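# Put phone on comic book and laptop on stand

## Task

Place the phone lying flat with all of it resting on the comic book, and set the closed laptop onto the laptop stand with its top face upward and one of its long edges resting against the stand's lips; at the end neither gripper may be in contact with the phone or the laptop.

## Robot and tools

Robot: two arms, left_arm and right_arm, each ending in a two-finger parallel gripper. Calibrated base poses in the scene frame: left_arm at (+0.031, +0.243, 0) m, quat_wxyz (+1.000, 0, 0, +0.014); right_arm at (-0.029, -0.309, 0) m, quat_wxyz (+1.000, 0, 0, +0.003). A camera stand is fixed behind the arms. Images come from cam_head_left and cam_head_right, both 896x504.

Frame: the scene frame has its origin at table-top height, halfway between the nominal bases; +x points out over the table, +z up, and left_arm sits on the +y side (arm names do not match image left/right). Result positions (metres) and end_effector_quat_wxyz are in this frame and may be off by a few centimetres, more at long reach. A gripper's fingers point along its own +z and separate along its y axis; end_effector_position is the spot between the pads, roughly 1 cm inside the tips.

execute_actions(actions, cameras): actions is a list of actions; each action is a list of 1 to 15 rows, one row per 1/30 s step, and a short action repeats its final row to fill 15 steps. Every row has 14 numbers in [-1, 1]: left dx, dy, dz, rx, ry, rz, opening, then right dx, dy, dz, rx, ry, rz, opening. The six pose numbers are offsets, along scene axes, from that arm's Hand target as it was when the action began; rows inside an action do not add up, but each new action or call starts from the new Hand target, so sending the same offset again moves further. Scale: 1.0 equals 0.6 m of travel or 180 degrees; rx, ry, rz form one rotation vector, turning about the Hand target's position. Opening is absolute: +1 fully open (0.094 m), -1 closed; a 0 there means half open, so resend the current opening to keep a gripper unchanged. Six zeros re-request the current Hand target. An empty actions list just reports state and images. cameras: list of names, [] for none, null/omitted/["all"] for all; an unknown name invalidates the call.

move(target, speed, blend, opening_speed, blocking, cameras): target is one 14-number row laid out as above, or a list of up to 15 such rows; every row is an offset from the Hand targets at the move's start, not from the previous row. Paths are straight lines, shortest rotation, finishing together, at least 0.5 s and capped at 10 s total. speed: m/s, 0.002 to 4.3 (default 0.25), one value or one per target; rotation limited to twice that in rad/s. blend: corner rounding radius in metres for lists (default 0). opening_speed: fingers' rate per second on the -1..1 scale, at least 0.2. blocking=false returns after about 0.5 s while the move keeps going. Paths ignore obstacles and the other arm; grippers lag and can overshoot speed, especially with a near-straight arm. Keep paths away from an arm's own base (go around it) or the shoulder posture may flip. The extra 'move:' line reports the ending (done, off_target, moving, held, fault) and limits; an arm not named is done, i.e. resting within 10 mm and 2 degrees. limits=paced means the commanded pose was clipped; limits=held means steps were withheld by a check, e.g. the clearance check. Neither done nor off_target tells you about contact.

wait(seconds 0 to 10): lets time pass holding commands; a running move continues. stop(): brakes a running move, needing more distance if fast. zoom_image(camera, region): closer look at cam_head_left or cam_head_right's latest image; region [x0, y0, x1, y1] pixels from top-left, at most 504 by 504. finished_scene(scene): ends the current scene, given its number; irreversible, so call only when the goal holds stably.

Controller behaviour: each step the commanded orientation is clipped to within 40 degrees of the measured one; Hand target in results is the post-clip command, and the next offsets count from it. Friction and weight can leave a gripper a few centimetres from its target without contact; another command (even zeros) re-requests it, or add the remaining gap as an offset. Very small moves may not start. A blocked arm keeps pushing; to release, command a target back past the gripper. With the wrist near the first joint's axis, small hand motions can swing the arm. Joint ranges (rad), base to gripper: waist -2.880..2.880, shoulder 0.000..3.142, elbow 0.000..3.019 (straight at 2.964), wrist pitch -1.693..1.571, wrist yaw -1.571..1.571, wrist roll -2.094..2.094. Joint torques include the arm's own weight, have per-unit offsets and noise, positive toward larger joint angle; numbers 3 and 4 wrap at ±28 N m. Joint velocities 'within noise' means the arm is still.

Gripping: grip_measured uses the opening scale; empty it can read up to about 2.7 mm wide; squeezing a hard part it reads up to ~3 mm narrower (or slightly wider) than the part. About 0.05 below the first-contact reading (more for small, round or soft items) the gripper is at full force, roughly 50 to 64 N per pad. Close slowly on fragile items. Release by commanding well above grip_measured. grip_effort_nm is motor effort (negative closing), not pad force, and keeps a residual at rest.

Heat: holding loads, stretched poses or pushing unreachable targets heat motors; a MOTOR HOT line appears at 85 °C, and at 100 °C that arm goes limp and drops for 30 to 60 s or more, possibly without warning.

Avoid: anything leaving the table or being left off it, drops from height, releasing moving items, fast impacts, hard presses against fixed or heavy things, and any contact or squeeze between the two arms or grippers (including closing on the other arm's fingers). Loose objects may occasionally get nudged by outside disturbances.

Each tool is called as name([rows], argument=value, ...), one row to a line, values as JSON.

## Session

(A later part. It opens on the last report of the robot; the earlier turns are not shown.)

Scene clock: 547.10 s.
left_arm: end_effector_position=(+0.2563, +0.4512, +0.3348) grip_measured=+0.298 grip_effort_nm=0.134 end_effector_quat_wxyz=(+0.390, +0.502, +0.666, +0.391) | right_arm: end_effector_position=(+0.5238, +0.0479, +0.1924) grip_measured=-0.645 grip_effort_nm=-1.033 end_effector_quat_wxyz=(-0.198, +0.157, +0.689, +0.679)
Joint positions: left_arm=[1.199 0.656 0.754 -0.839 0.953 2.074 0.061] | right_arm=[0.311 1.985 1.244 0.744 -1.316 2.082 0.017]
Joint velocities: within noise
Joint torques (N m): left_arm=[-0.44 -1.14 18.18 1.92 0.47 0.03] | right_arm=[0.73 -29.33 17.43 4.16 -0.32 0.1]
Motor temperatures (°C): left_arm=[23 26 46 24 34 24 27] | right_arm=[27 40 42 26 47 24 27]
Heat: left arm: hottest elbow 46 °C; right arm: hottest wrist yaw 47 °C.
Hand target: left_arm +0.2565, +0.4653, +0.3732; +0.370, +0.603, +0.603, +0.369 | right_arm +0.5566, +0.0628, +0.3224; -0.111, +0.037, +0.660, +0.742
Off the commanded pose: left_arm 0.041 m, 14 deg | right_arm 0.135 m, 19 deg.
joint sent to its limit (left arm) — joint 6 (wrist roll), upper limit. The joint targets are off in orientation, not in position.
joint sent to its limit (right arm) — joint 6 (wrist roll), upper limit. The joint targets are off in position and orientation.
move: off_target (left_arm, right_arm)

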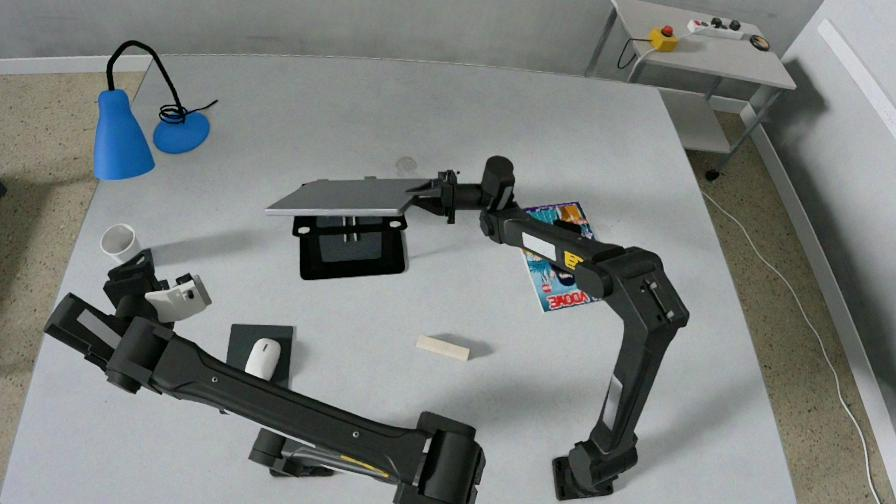

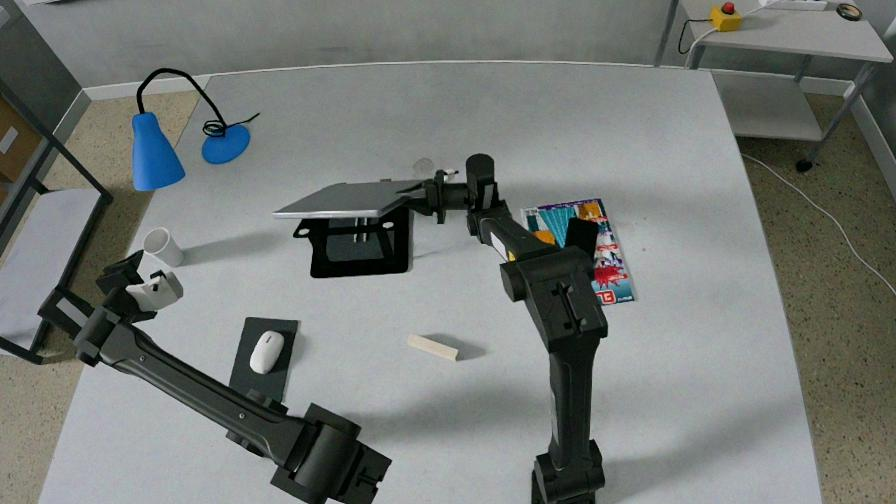

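move(target=[0,0,0,0,0,0,0.3,0.0,0.02,-0.1,0,0,0.0,-1], speed=0.08)

zoom_image(camera="cam_head_left", region=[230, 120, 600, 320])

zoom_image(camera="cam_head_right", region=[230, 120, 600, 320])

Scene clock: 566.47 s.
left_arm: end_effector_position=(+0.2563, +0.4512, +0.3348) grip_measured=+0.298 grip_effort_nm=0.129 end_effector_quat_wxyz=(+0.390, +0.502, +0.666, +0.391) | right_arm: end_effector_position=(+0.5262, +0.0515, +0.1624) grip_measured=-0.643 grip_effort_nm=-1.033 end_effector_quat_wxyz=(-0.179, +0.136, +0.688, +0.690)
Joint positions: left_arm=[1.199 0.656 0.754 -0.839 0.953 2.074 0.061] | right_arm=[0.315 2.059 1.244 0.88 -1.309 2.082 0.017]
Joint velocities: within noise
Joint torques (N m): left_arm=[-0.73 -2.08 18.3 2.18 0.45 0.04] | right_arm=[1.49 -28.1 15.92 3.62 0.16 0.1]
Motor temperatures (°C): left_arm=[23 26 45 24 34 24 27] | right_arm=[27 42 54 26 41 24 27]
Heat: left arm: hottest elbow 45 °C; right arm: hottest elbow 54 °C.
Hand target: left_arm +0.2565, +0.4653, +0.3732; +0.370, +0.603, +0.603, +0.369 | right_arm +0.5566, +0.0748, +0.2624; -0.111, +0.037, +0.660, +0.742
Off the commanded pose: left_arm 0.041 m, 14 deg | right_arm 0.107 m, 15 deg.
joint sent to its limit (left arm) — joint 6 (wrist roll), upper limit. The joint targets are off in orientation, not in position.
joint sent to its limit (right arm) — joint 6 (wrist roll), upper limit. The joint targets are off in position and orientation.
move: off_target (left_arm, right_arm)

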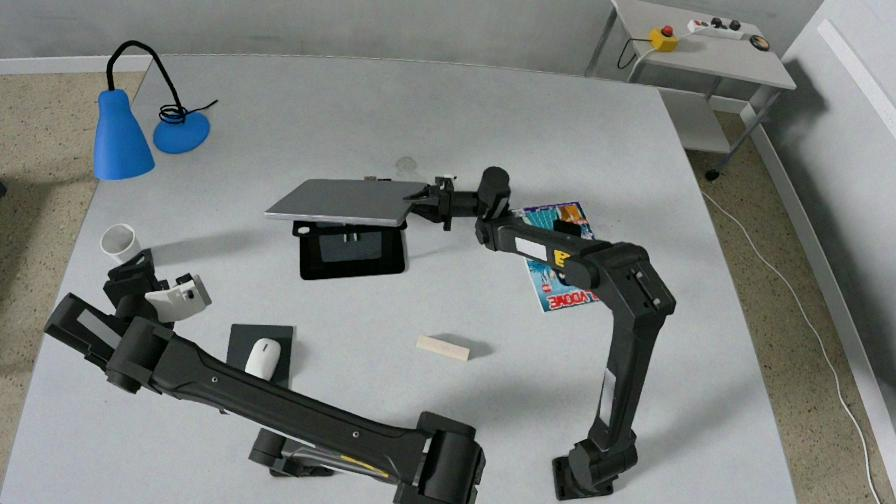

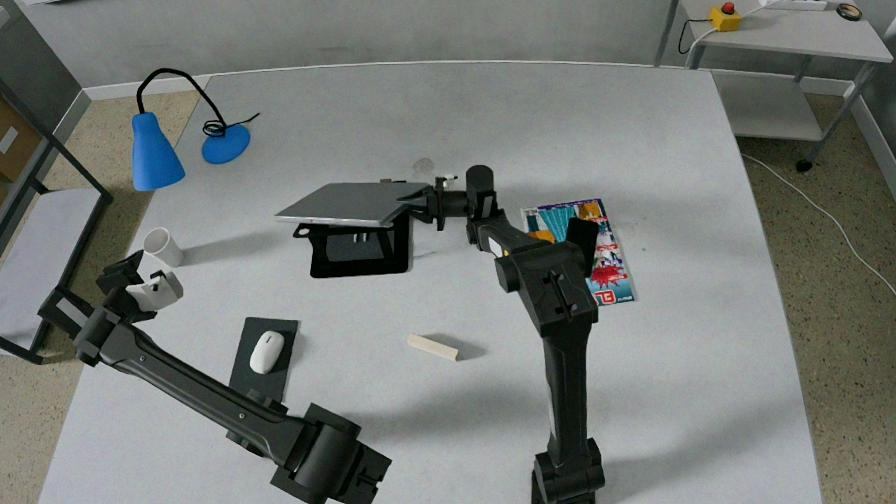

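Scaled by 1.362.

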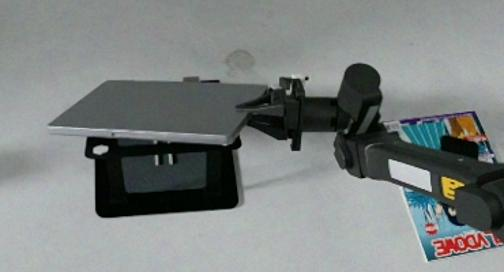

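Scaled by 1.362.

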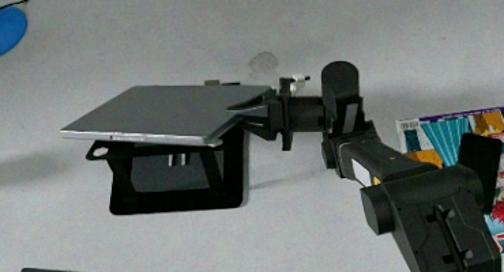

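move(target=[0,0,0,0,0,0,0.3,0,0,-0.07,0,0,0,-1], speed=0.08)

Scene clock: 580.57 s.
left_arm: end_effector_position=(+0.2563, +0.4512, +0.3348) grip_measured=+0.298 grip_effort_nm=0.129 end_effector_quat_wxyz=(+0.390, +0.502, +0.666, +0.391) | right_arm: end_effector_position=(+0.5279, +0.0536, +0.1406) grip_measured=-0.650 grip_effort_nm=-1.038 end_effector_quat_wxyz=(-0.166, +0.120, +0.687, +0.697)
Joint positions: left_arm=[1.199 0.656 0.754 -0.839 0.953 2.074 0.061] | right_arm=[0.318 2.117 1.252 0.972 -1.308 2.082 0.016]
Joint velocities: within noise
Joint torques (N m): left_arm=[-0.5 -1.26 18.24 2.06 0.47 0.03] | right_arm=[1.61 -26.99 14.72 3.19 0.2 0.1]
Motor temperatures (°C): left_arm=[23 26 45 24 34 24 27] | right_arm=[27 42 57 26 39 24 27]
Heat: left arm: hottest elbow 45 °C; right arm: hottest elbow 57 °C.
Hand target: left_arm +0.2565, +0.4653, +0.3732; +0.370, +0.603, +0.603, +0.369 | right_arm +0.5566, +0.0749, +0.2205; -0.111, +0.037, +0.660, +0.742
Off the commanded pose: left_arm 0.041 m, 14 deg | right_arm 0.087 m, 13 deg.
joint sent to its limit (left arm) — joint 6 (wrist roll), upper limit. The joint targets are off in orientation, not in position.
joint sent to its limit (right arm) — joint 6 (wrist roll), upper limit. The joint targets are off in position and orientation.
move: off_target (left_arm, right_arm)

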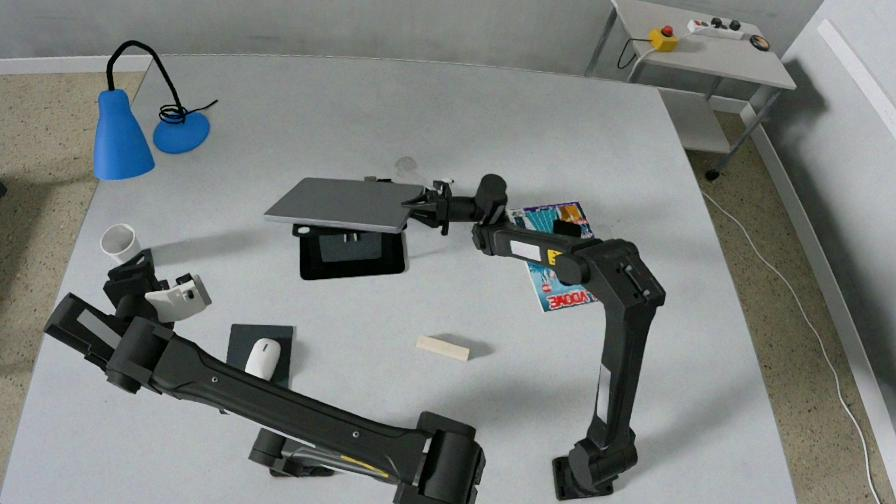

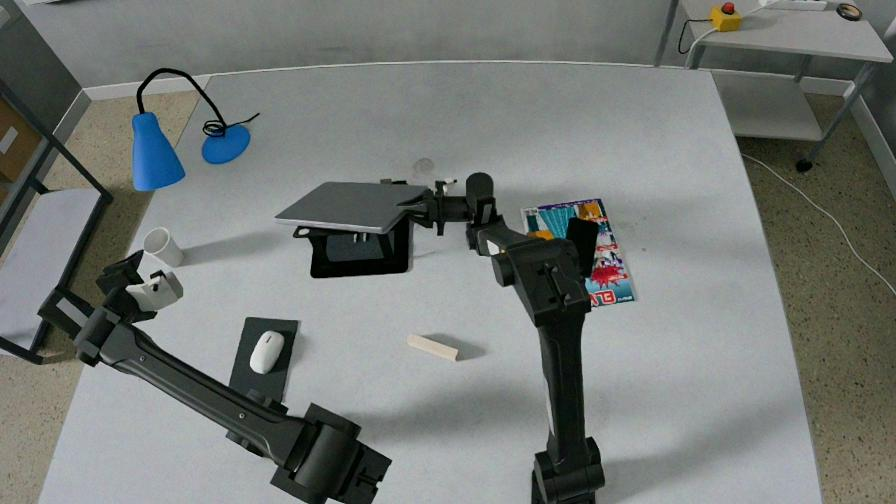

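zoom_image(camera="cam_head_left", region=[230, 150, 530, 300])

zoom_image(camera="cam_head_right", region=[250, 150, 550, 300])

Scaled by 1.680.

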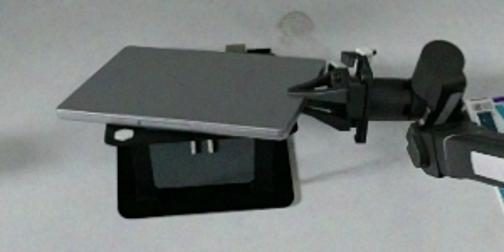

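Scaled by 1.680.

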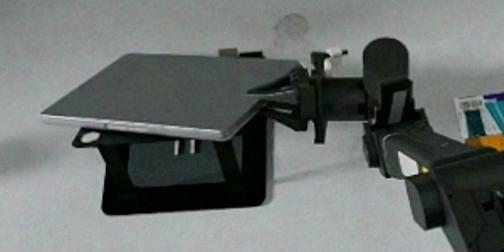

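move(target=[0,0,0,0,0,0,0.3,0,0,-0.05,0,0,0,-1], speed=0.08)

zoom_image(camera="cam_head_left", region=[230, 150, 530, 300])

zoom_image(camera="cam_head_right", region=[250, 150, 550, 300])

Scene clock: 587.37 s.
left_arm: end_effector_position=(+0.2563, +0.4512, +0.3348) grip_measured=+0.298 grip_effort_nm=0.129 end_effector_quat_wxyz=(+0.390, +0.502, +0.666, +0.391) | right_arm: end_effector_position=(+0.5330, +0.0553, +0.1332) grip_measured=-0.650 grip_effort_nm=-1.038 end_effector_quat_wxyz=(-0.155, +0.106, +0.685, +0.704)
Joint positions: left_arm=[1.199 0.656 0.754 -0.839 0.953 2.074 0.061] | right_arm=[0.318 2.151 1.274 1.024 -1.308 2.082 0.016]
Joint velocities: within noise
Joint torques (N m): left_arm=[-0.26 -1.49 18.09 1.95 0.48 0.01] | right_arm=[1.61 -24.53 13.37 3.26 0.34 0.1]
Motor temperatures (°C): left_arm=[23 26 45 24 33 24 27] | right_arm=[27 42 54 26 38 24 28]
Heat: left arm: hottest elbow 45 °C; right arm: hottest elbow 54 °C.
Hand target: left_arm +0.2565, +0.4653, +0.3732; +0.370, +0.603, +0.603, +0.369 | right_arm +0.5566, +0.0748, +0.1903; -0.111, +0.037, +0.660, +0.742
Off the commanded pose: left_arm 0.041 m, 14 deg | right_arm 0.065 m, 11 deg.
joint sent to its limit (left arm) — joint 6 (wrist roll), upper limit. The joint targets are off in orientation, not in position.
joint sent to its limit (right arm) — joint 6 (wrist roll), upper limit. The joint targets are off in position, not in orientation.
move: off_target (left_arm, right_arm)

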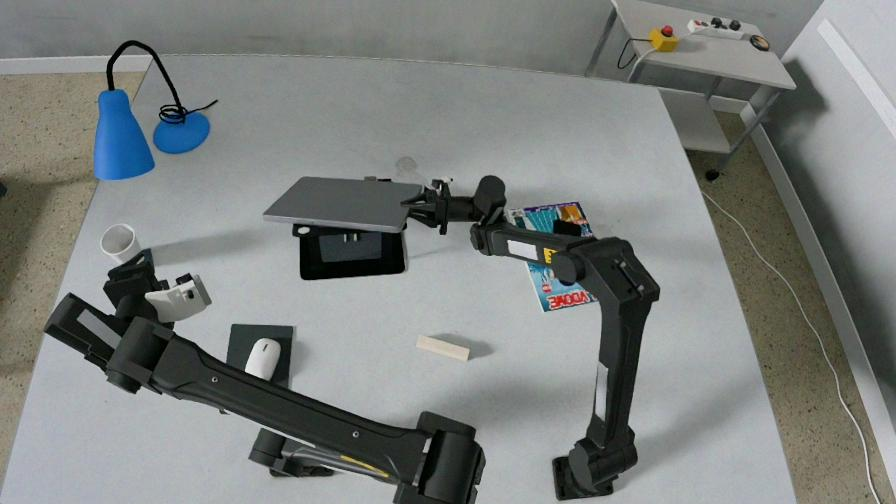

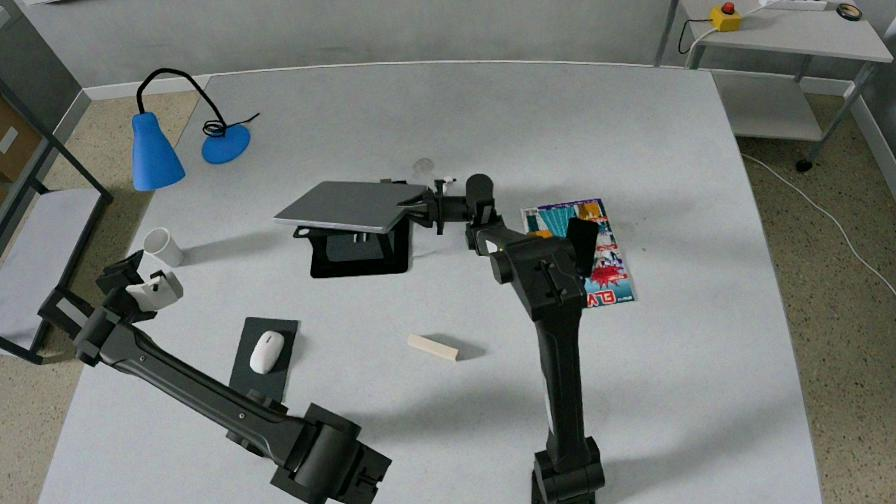

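Scaled by 1.680.

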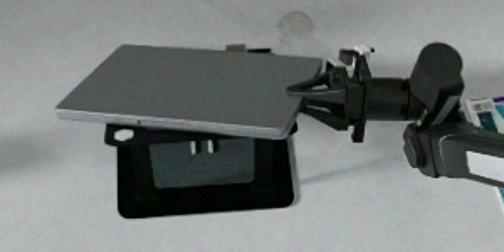

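Scaled by 1.680.

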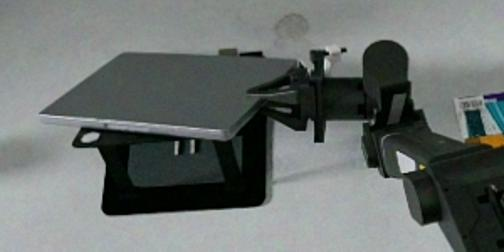

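move(target=[0,0,0,0,0,0,0.3,0.02,0,-0.05,0,0.03,0,-1], speed=0.08)

zoom_image(camera="cam_head_left", region=[230, 150, 530, 300])

zoom_image(camera="cam_head_right", region=[250, 150, 550, 300])

Scene clock: 597.00 s.
left_arm: end_effector_position=(+0.2563, +0.4512, +0.3348) grip_measured=+0.298 grip_effort_nm=0.129 end_effector_quat_wxyz=(+0.390, +0.502, +0.666, +0.391) | right_arm: end_effector_position=(+0.5399, +0.0581, +0.1284) grip_measured=-0.650 grip_effort_nm=-1.038 end_effector_quat_wxyz=(-0.160, +0.105, +0.687, +0.701)
Joint positions: left_arm=[1.199 0.656 0.754 -0.839 0.953 2.074 0.061] | right_arm=[0.318 2.174 1.306 1.007 -1.319 2.082 0.016]
Joint velocities: within noise
Joint torques (N m): left_arm=[-0.21 -1.79 18.33 1.76 0.46 -0.01] | right_arm=[1.32 -22.83 13.41 1.68 0.8 0.1]
Motor temperatures (°C): left_arm=[23 26 45 24 33 24 27] | right_arm=[27 43 52 26 37 23 28]
Heat: left arm: hottest elbow 45 °C; right arm: hottest elbow 52 °C.
Hand target: left_arm +0.2565, +0.4653, +0.3732; +0.370, +0.603, +0.603, +0.369 | right_arm +0.5686, +0.0747, +0.1603; -0.142, +0.072, +0.654, +0.740
Off the commanded pose: left_arm 0.041 m, 14 deg | right_arm 0.046 m, 7 deg.
joint sent to its limit (left arm) — joint 6 (wrist roll), upper limit. The joint targets are off in orientation, not in position.
joint sent to its limit (right arm) — joint 6 (wrist roll), upper limit. The joint targets are off in position and orientation.
move: off_target (left_arm, right_arm)

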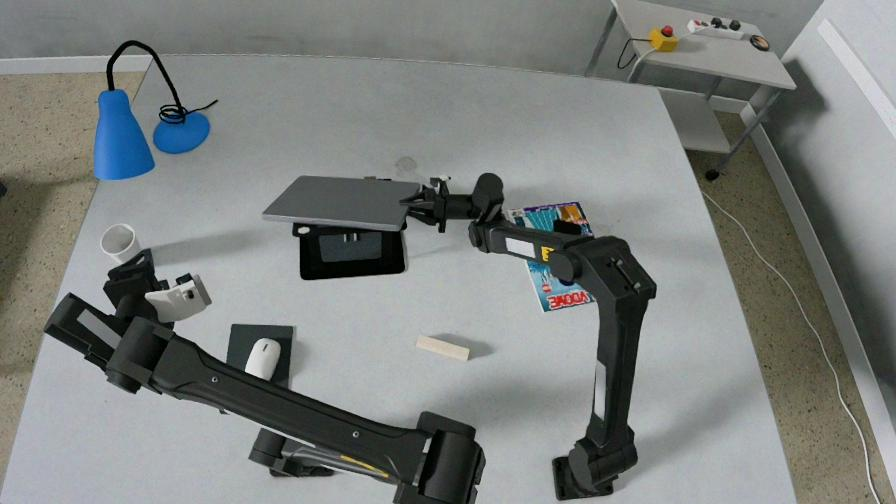

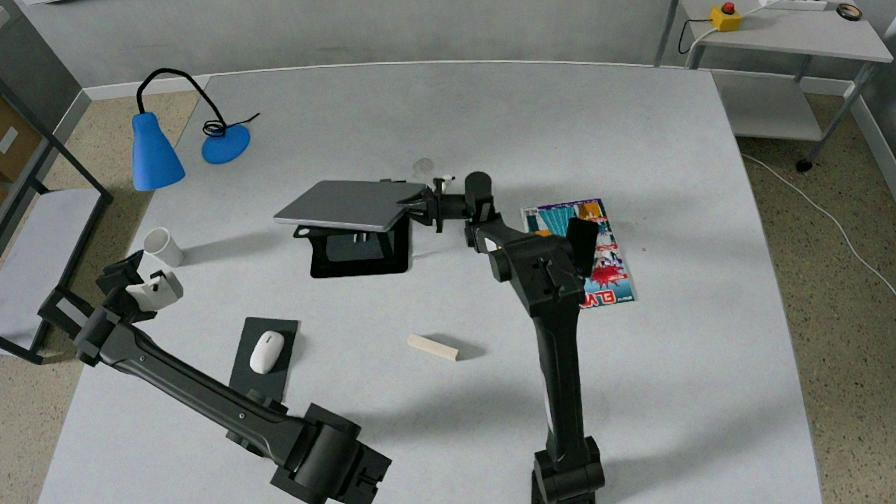

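Scaled by 1.680.

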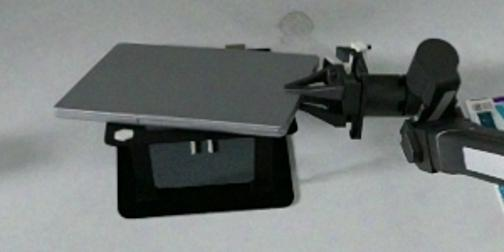

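Scaled by 1.680.

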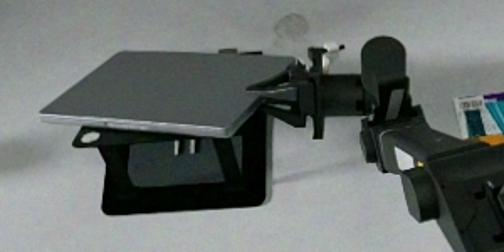

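move(target=[0,0,0,0,0,0,0.3,0.07,0,-0.05,0.032,0,0.058,-1], speed=0.08)

zoom_image(camera="cam_head_left", region=[230, 150, 530, 300])

zoom_image(camera="cam_head_right", region=[250, 150, 550, 300])

Scene clock: 605.40 s.
left_arm: end_effector_position=(+0.2563, +0.4512, +0.3348) grip_measured=+0.298 grip_effort_nm=0.129 end_effector_quat_wxyz=(+0.390, +0.502, +0.666, +0.391) | right_arm: end_effector_position=(+0.5903, +0.0710, +0.1039) grip_measured=-0.661 grip_effort_nm=-1.038 end_effector_quat_wxyz=(-0.195, +0.045, +0.700, +0.686)
Joint positions: left_arm=[1.199 0.656 0.754 -0.839 0.953 2.074 0.061] | right_arm=[0.306 2.355 1.6 0.925 -1.471 2.082 0.016]
Joint velocities: within noise
Joint torques (N m): left_arm=[-0.38 -1.55 18.1 2.07 0.48 0.02] | right_arm=[0.21 -26.58 12.29 1.14 -0.12 0.09]
Motor temperatures (°C): left_arm=[23 26 45 24 33 24 27] | right_arm=[27 42 53 26 37 23 28]
Heat: left arm: hottest elbow 45 °C; right arm: hottest elbow 53 °C.
Hand target: left_arm +0.2565, +0.4653, +0.3732; +0.370, +0.603, +0.603, +0.369 | right_arm +0.6106, +0.0747, +0.1304; -0.212, +0.005, +0.620, +0.755
Off the commanded pose: left_arm 0.041 m, 14 deg | right_arm 0.034 m, 13 deg.
joint sent to its limit (left arm) — joint 6 (wrist roll), upper limit. The joint targets are off in orientation, not in position.
joint sent to its limit (right arm) — joint 6 (wrist roll), upper limit. The joint targets are off in orientation, not in position.
move: off_target (left_arm, right_arm)

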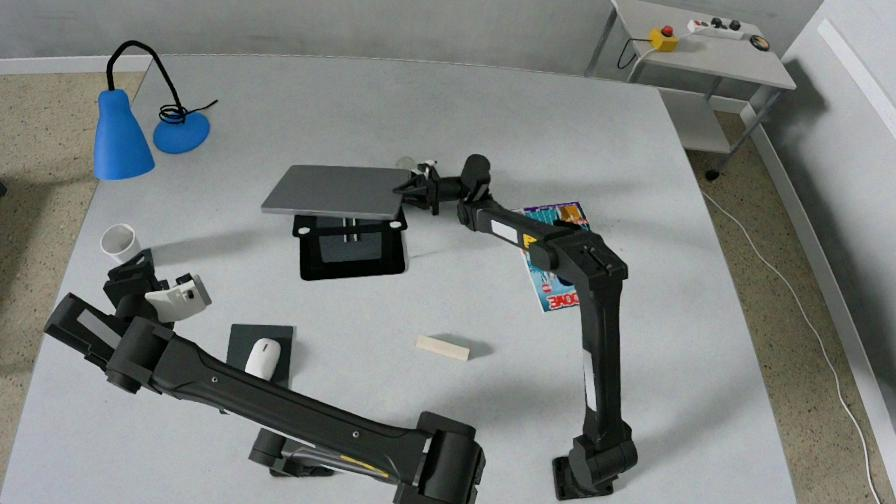

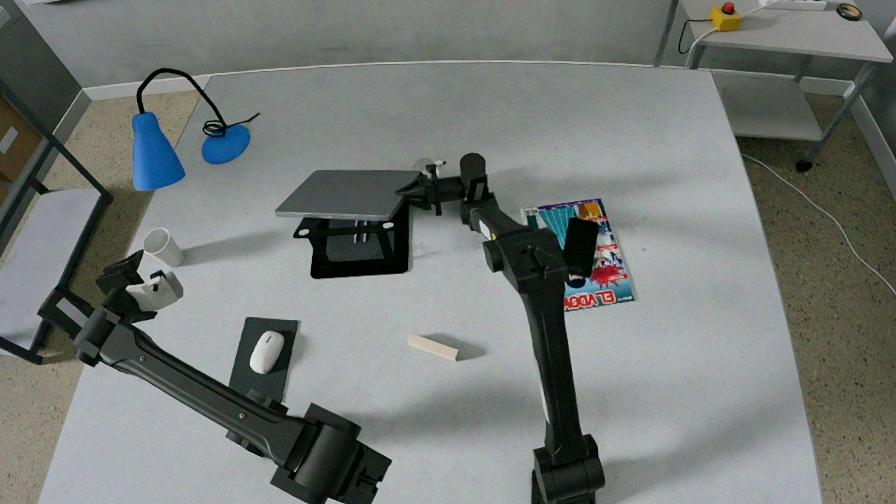

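Scaled by 1.680.

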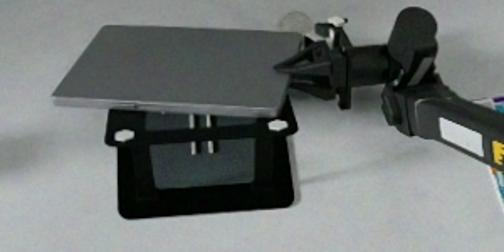

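Scaled by 1.680.

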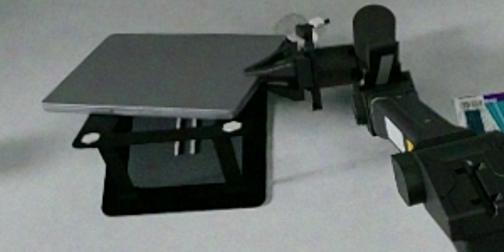

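move(target=[0,0,0,0,0,0,0.3,-0.02,0,0.06,0,0,0,-1], speed=0.1)

zoom_image(camera="cam_head_left", region=[230, 130, 530, 300])

zoom_image(camera="cam_head_right", region=[250, 130, 550, 300])

Scene clock: 612.23 s.
left_arm: end_effector_position=(+0.2563, +0.4512, +0.3348) grip_measured=+0.298 grip_effort_nm=0.125 end_effector_quat_wxyz=(+0.390, +0.502, +0.666, +0.391) | right_arm: end_effector_position=(+0.5907, +0.0712, +0.1044) grip_measured=-0.662 grip_effort_nm=-1.038 end_effector_quat_wxyz=(-0.201, +0.051, +0.700, +0.683)
Joint positions: left_arm=[1.199 0.656 0.754 -0.839 0.953 2.074 0.061] | right_arm=[0.306 2.351 1.601 0.897 -1.472 2.075 0.016]
Joint velocities: within noise
Joint torques (N m): left_arm=[-0.32 -1.32 18.1 1.99 0.49 0.02] | right_arm=[0.62 -32.26 9.48 1.06 -0.21 0.22]
Motor temperatures (°C): left_arm=[23 26 45 24 33 24 27] | right_arm=[27 42 51 25 36 23 28]
Heat: left arm: hottest elbow 45 °C; right arm: hottest elbow 51 °C.
Hand target: left_arm +0.2565, +0.4653, +0.3732; +0.370, +0.603, +0.603, +0.369 | right_arm +0.5987, +0.0748, +0.1664; -0.212, +0.005, +0.620, +0.755
Off the commanded pose: left_arm 0.041 m, 14 deg | right_arm 0.063 m, 14 deg.
joint sent to its limit (left arm) — joint 6 (wrist roll), upper limit. The joint targets are off in orientation, not in position.
joint sent to its limit (right arm) — joint 6 (wrist roll), upper limit. The joint targets are off in orientation, not in position.
move: off_target (left_arm, right_arm)

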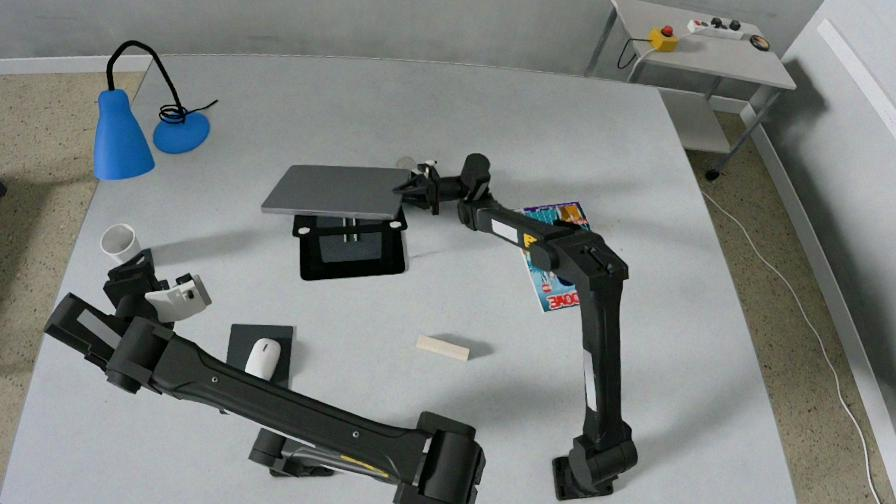

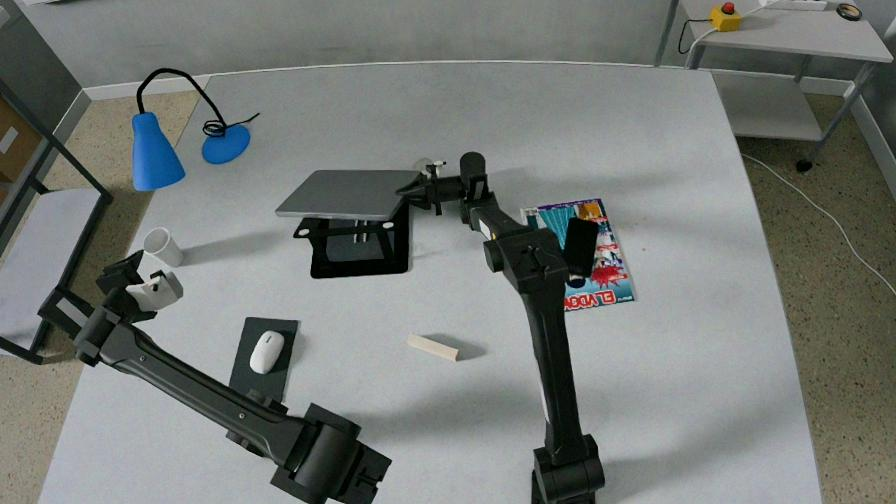

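Scaled by 1.680.

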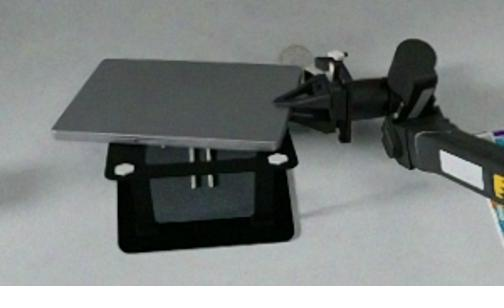

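Scaled by 1.680.

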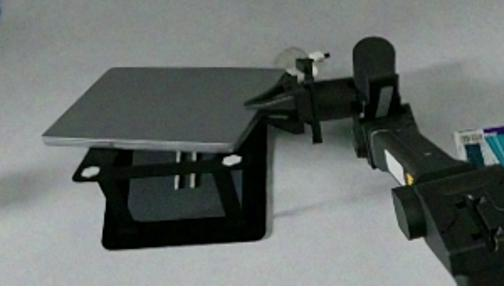

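move(target=[0,0,0,0,0,0,0.3,-0.05,0,0.09,0,0,0,-1], speed=0.1)

zoom_image(camera="cam_head_left", region=[230, 130, 530, 300])

zoom_image(camera="cam_head_right", region=[250, 130, 550, 300])

Scene clock: 616.27 s.
left_arm: end_effector_position=(+0.2563, +0.4512, +0.3348) grip_measured=+0.298 grip_effort_nm=0.129 end_effector_quat_wxyz=(+0.390, +0.502, +0.666, +0.391) | right_arm: end_effector_position=(+0.5749, +0.0663, +0.1267) grip_measured=-0.662 grip_effort_nm=-1.038 end_effector_quat_wxyz=(-0.211, +0.066, +0.700, +0.679)
Joint positions: left_arm=[1.199 0.656 0.754 -0.839 0.953 2.074 0.061] | right_arm=[0.306 2.268 1.523 0.842 -1.466 2.062 0.016]
Joint velocities: within noise
Joint torques (N m): left_arm=[-0.09 -1.67 18.26 1.87 0.46 0.06] | right_arm=[1.61 -35.72 8.28 1.42 -0.32 0.28]
Motor temperatures (°C): left_arm=[23 26 45 24 33 24 27] | right_arm=[27 42 50 25 36 23 28]
Heat: left arm: hottest elbow 45 °C; right arm: hottest elbow 50 °C.
Hand target: left_arm +0.2565, +0.4653, +0.3732; +0.370, +0.603, +0.603, +0.369 | right_arm +0.5686, +0.0749, +0.2202; -0.212, +0.004, +0.620, +0.755
Off the commanded pose: left_arm 0.041 m, 14 deg | right_arm 0.094 m, 15 deg.
joint sent to its limit (left arm) — joint 6 (wrist roll), upper limit. The joint targets are off in orientation, not in position.
joint sent to its limit (right arm) — joint 6 (wrist roll), upper limit. The joint targets are off in position and orientation.
move: off_target (left_arm, right_arm)

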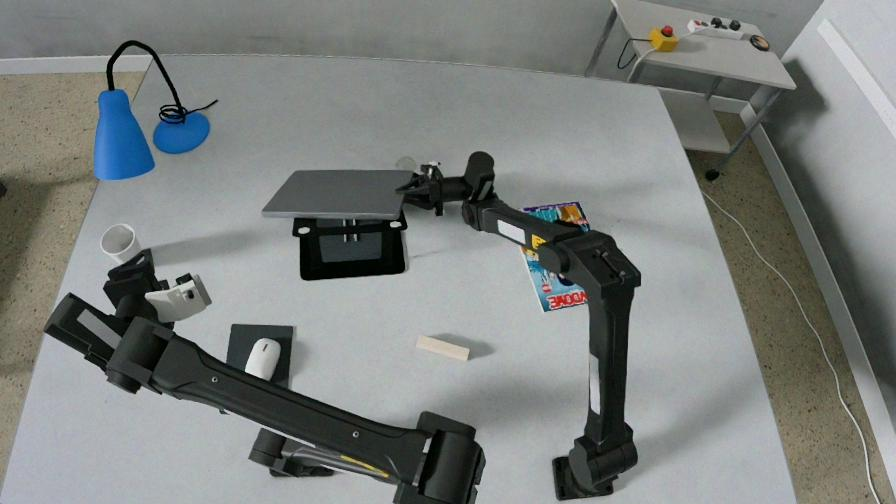

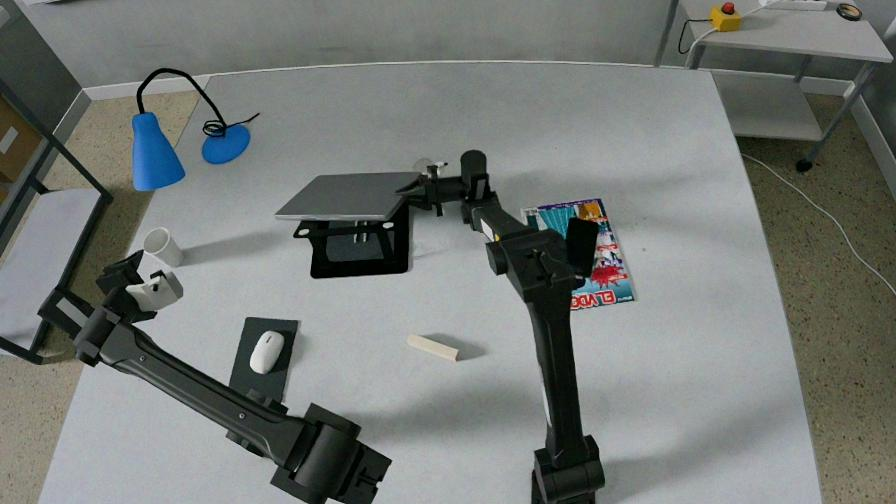

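Scaled by 1.680.

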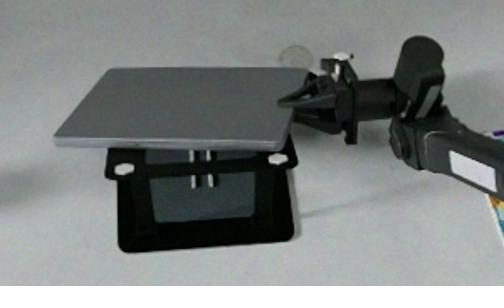

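Scaled by 1.680.

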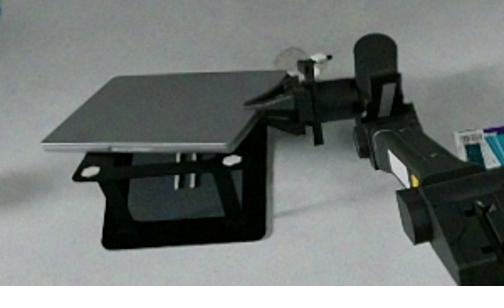

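move([
  [0,0,0,0,0,0,0.3,-0.06,0,0.02,0,0,0,-1],
  [0,0,0,0,0,0,0.3,-0.06,0,-0.11,0.0,0.03,0,-1],
], speed=0.1)

zoom_image(camera="cam_head_left", region=[230, 130, 530, 300])

zoom_image(camera="cam_head_right", region=[250, 130, 550, 300])

Scene clock: 622.73 s.
left_arm: end_effector_position=(+0.2563, +0.4512, +0.3348) grip_measured=+0.298 grip_effort_nm=0.129 end_effector_quat_wxyz=(+0.390, +0.502, +0.666, +0.391) | right_arm: end_effector_position=(+0.5447, +0.0616, +0.1281) grip_measured=-0.662 grip_effort_nm=-1.038 end_effector_quat_wxyz=(-0.202, +0.082, +0.698, +0.682)
Joint positions: left_arm=[1.199 0.656 0.754 -0.839 0.953 2.074 0.061] | right_arm=[0.315 2.197 1.384 0.896 -1.421 2.059 0.016]
Joint velocities: within noise
Joint torques (N m): left_arm=[-0.09 -2.32 18.36 2.03 0.48 0.01] | right_arm=[2.2 -26.87 7.02 2.45 -0.78 0.29]
Motor temperatures (°C): left_arm=[23 26 46 24 33 24 27] | right_arm=[27 44 49 25 36 23 28]
Heat: left arm: hottest elbow 46 °C; right arm: hottest elbow 49 °C.
Hand target: left_arm +0.2565, +0.4653, +0.3732; +0.370, +0.603, +0.603, +0.369 | right_arm +0.5326, +0.0748, +0.1543; -0.241, +0.040, +0.609, +0.754
Off the commanded pose: left_arm 0.041 m, 14 deg | right_arm 0.032 m, 15 deg.
joint sent to its limit (left arm) — joint 6 (wrist roll), upper limit. The joint targets are off in orientation, not in position.
joint sent to its limit (right arm) — joint 6 (wrist roll), upper limit. The joint targets are off in orientation, not in position.
move: off_target (left_arm, right_arm)

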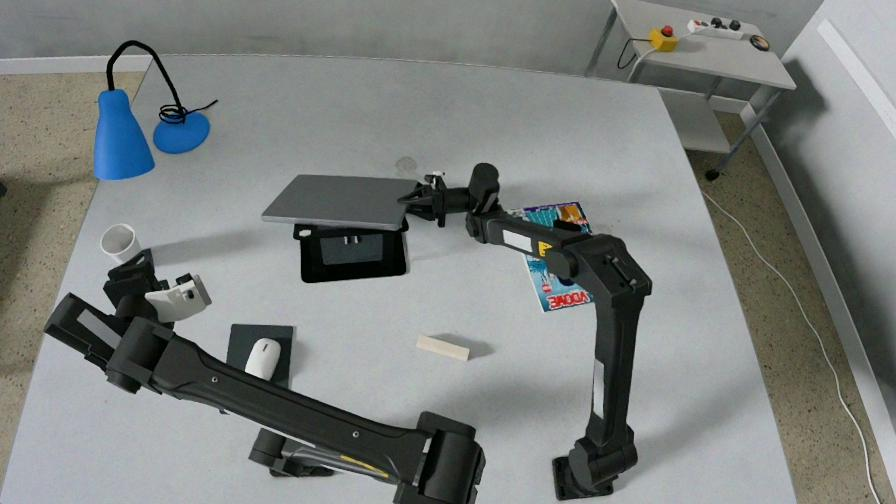

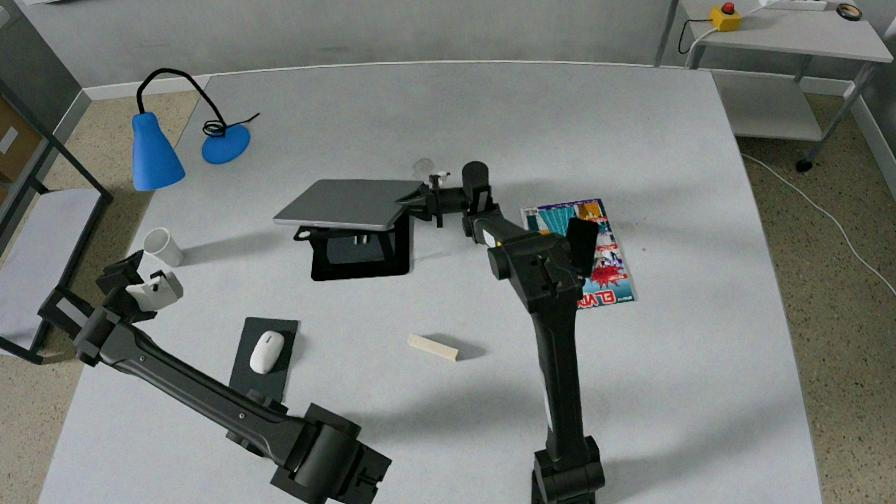

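Scaled by 1.680.

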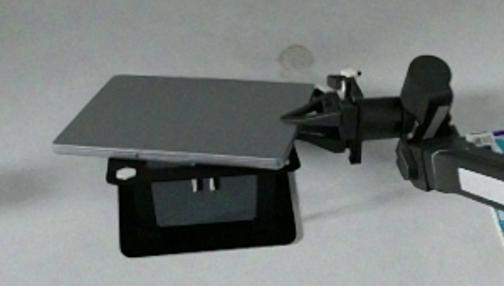

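Scaled by 1.680.

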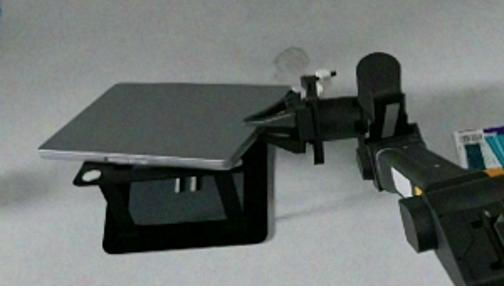

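move([
  [0,0,0,0,0,0,0.3,0,0,0.12,0,0,0,-1],
  [0,0,0,0,0,0,0.3,-0.06,0,0.11,0,0,0,-1],
  [0,0,0,0,0,0,0.3,-0.06,0,-0.03,0,0,0,-1],
], speed=0.1)

zoom_image(camera="cam_head_left", region=[230, 130, 530, 300])

zoom_image(camera="cam_head_right", region=[250, 130, 550, 300])

Scene clock: 630.10 s.
left_arm: end_effector_position=(+0.2563, +0.4512, +0.3348) grip_measured=+0.298 grip_effort_nm=0.129 end_effector_quat_wxyz=(+0.390, +0.502, +0.666, +0.391) | right_arm: end_effector_position=(+0.5086, +0.0595, +0.1292) grip_measured=-0.662 grip_effort_nm=-1.038 end_effector_quat_wxyz=(-0.201, +0.078, +0.696, +0.685)
Joint positions: left_arm=[1.199 0.656 0.754 -0.839 0.953 2.074 0.061] | right_arm=[0.33 2.143 1.262 0.996 -1.407 2.082 0.016]
Joint velocities: within noise
Joint torques (N m): left_arm=[-0.67 -1.26 18.28 2 0.43 0] | right_arm=[2.55 -23.24 6.49 2.54 -0.38 0.11]
Motor temperatures (°C): left_arm=[23 26 46 24 32 24 27] | right_arm=[27 44 48 25 36 23 28]
Heat: left arm: hottest elbow 46 °C; right arm: hottest elbow 48 °C.
Hand target: left_arm +0.2565, +0.4653, +0.3732; +0.370, +0.603, +0.603, +0.369 | right_arm +0.4966, +0.0748, +0.1363; -0.241, +0.040, +0.609, +0.754
Off the commanded pose: left_arm 0.041 m, 14 deg | right_arm 0.021 m, 14 deg.
joint sent to its limit (left arm) — joint 6 (wrist roll), upper limit. The joint targets are off in orientation, not in position.
joint sent to its limit (right arm) — joint 6 (wrist roll), upper limit. The joint targets are off in orientation, not in position.
move: off_target (left_arm, right_arm)

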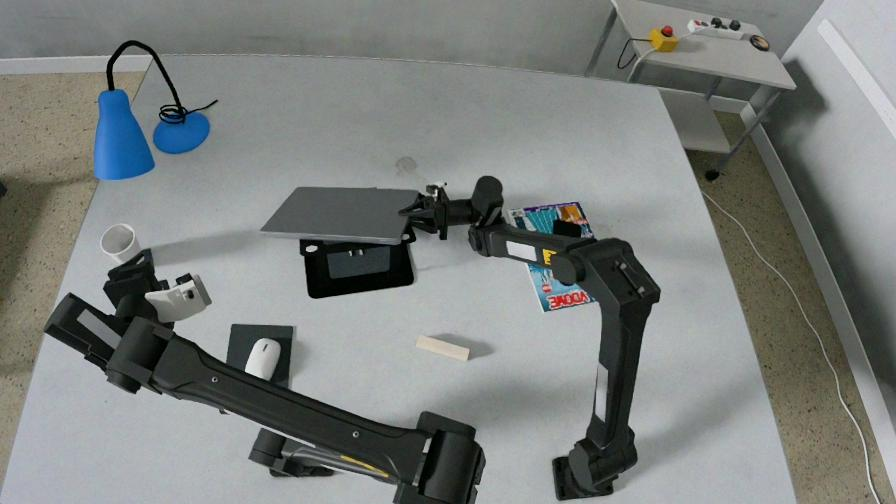

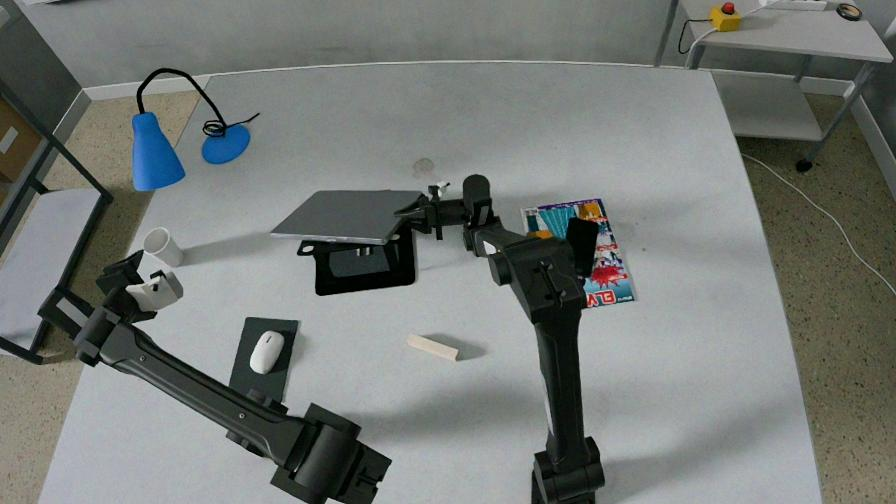

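Scaled by 1.680.

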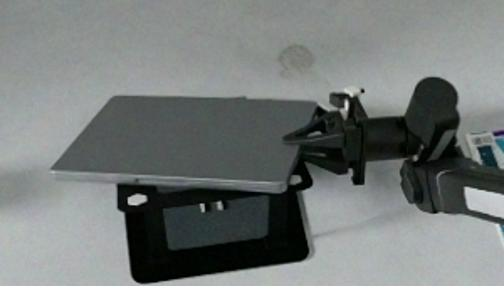

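Scaled by 1.680.

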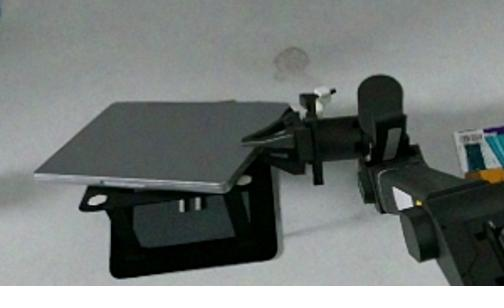

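zoom_image(camera="cam_head_left", region=[330, 160, 430, 220])

zoom_image(camera="cam_head_right", region=[350, 165, 450, 225])

Scaled by 5.040.

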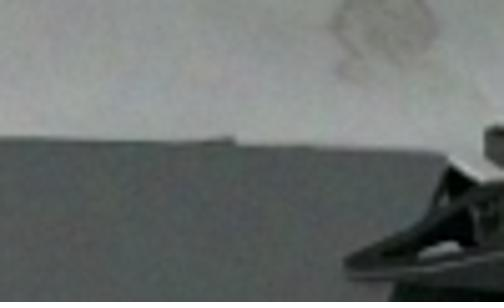

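Scaled by 5.040.

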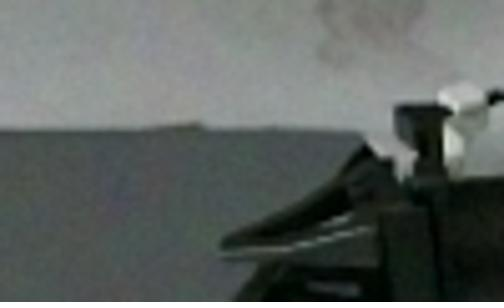

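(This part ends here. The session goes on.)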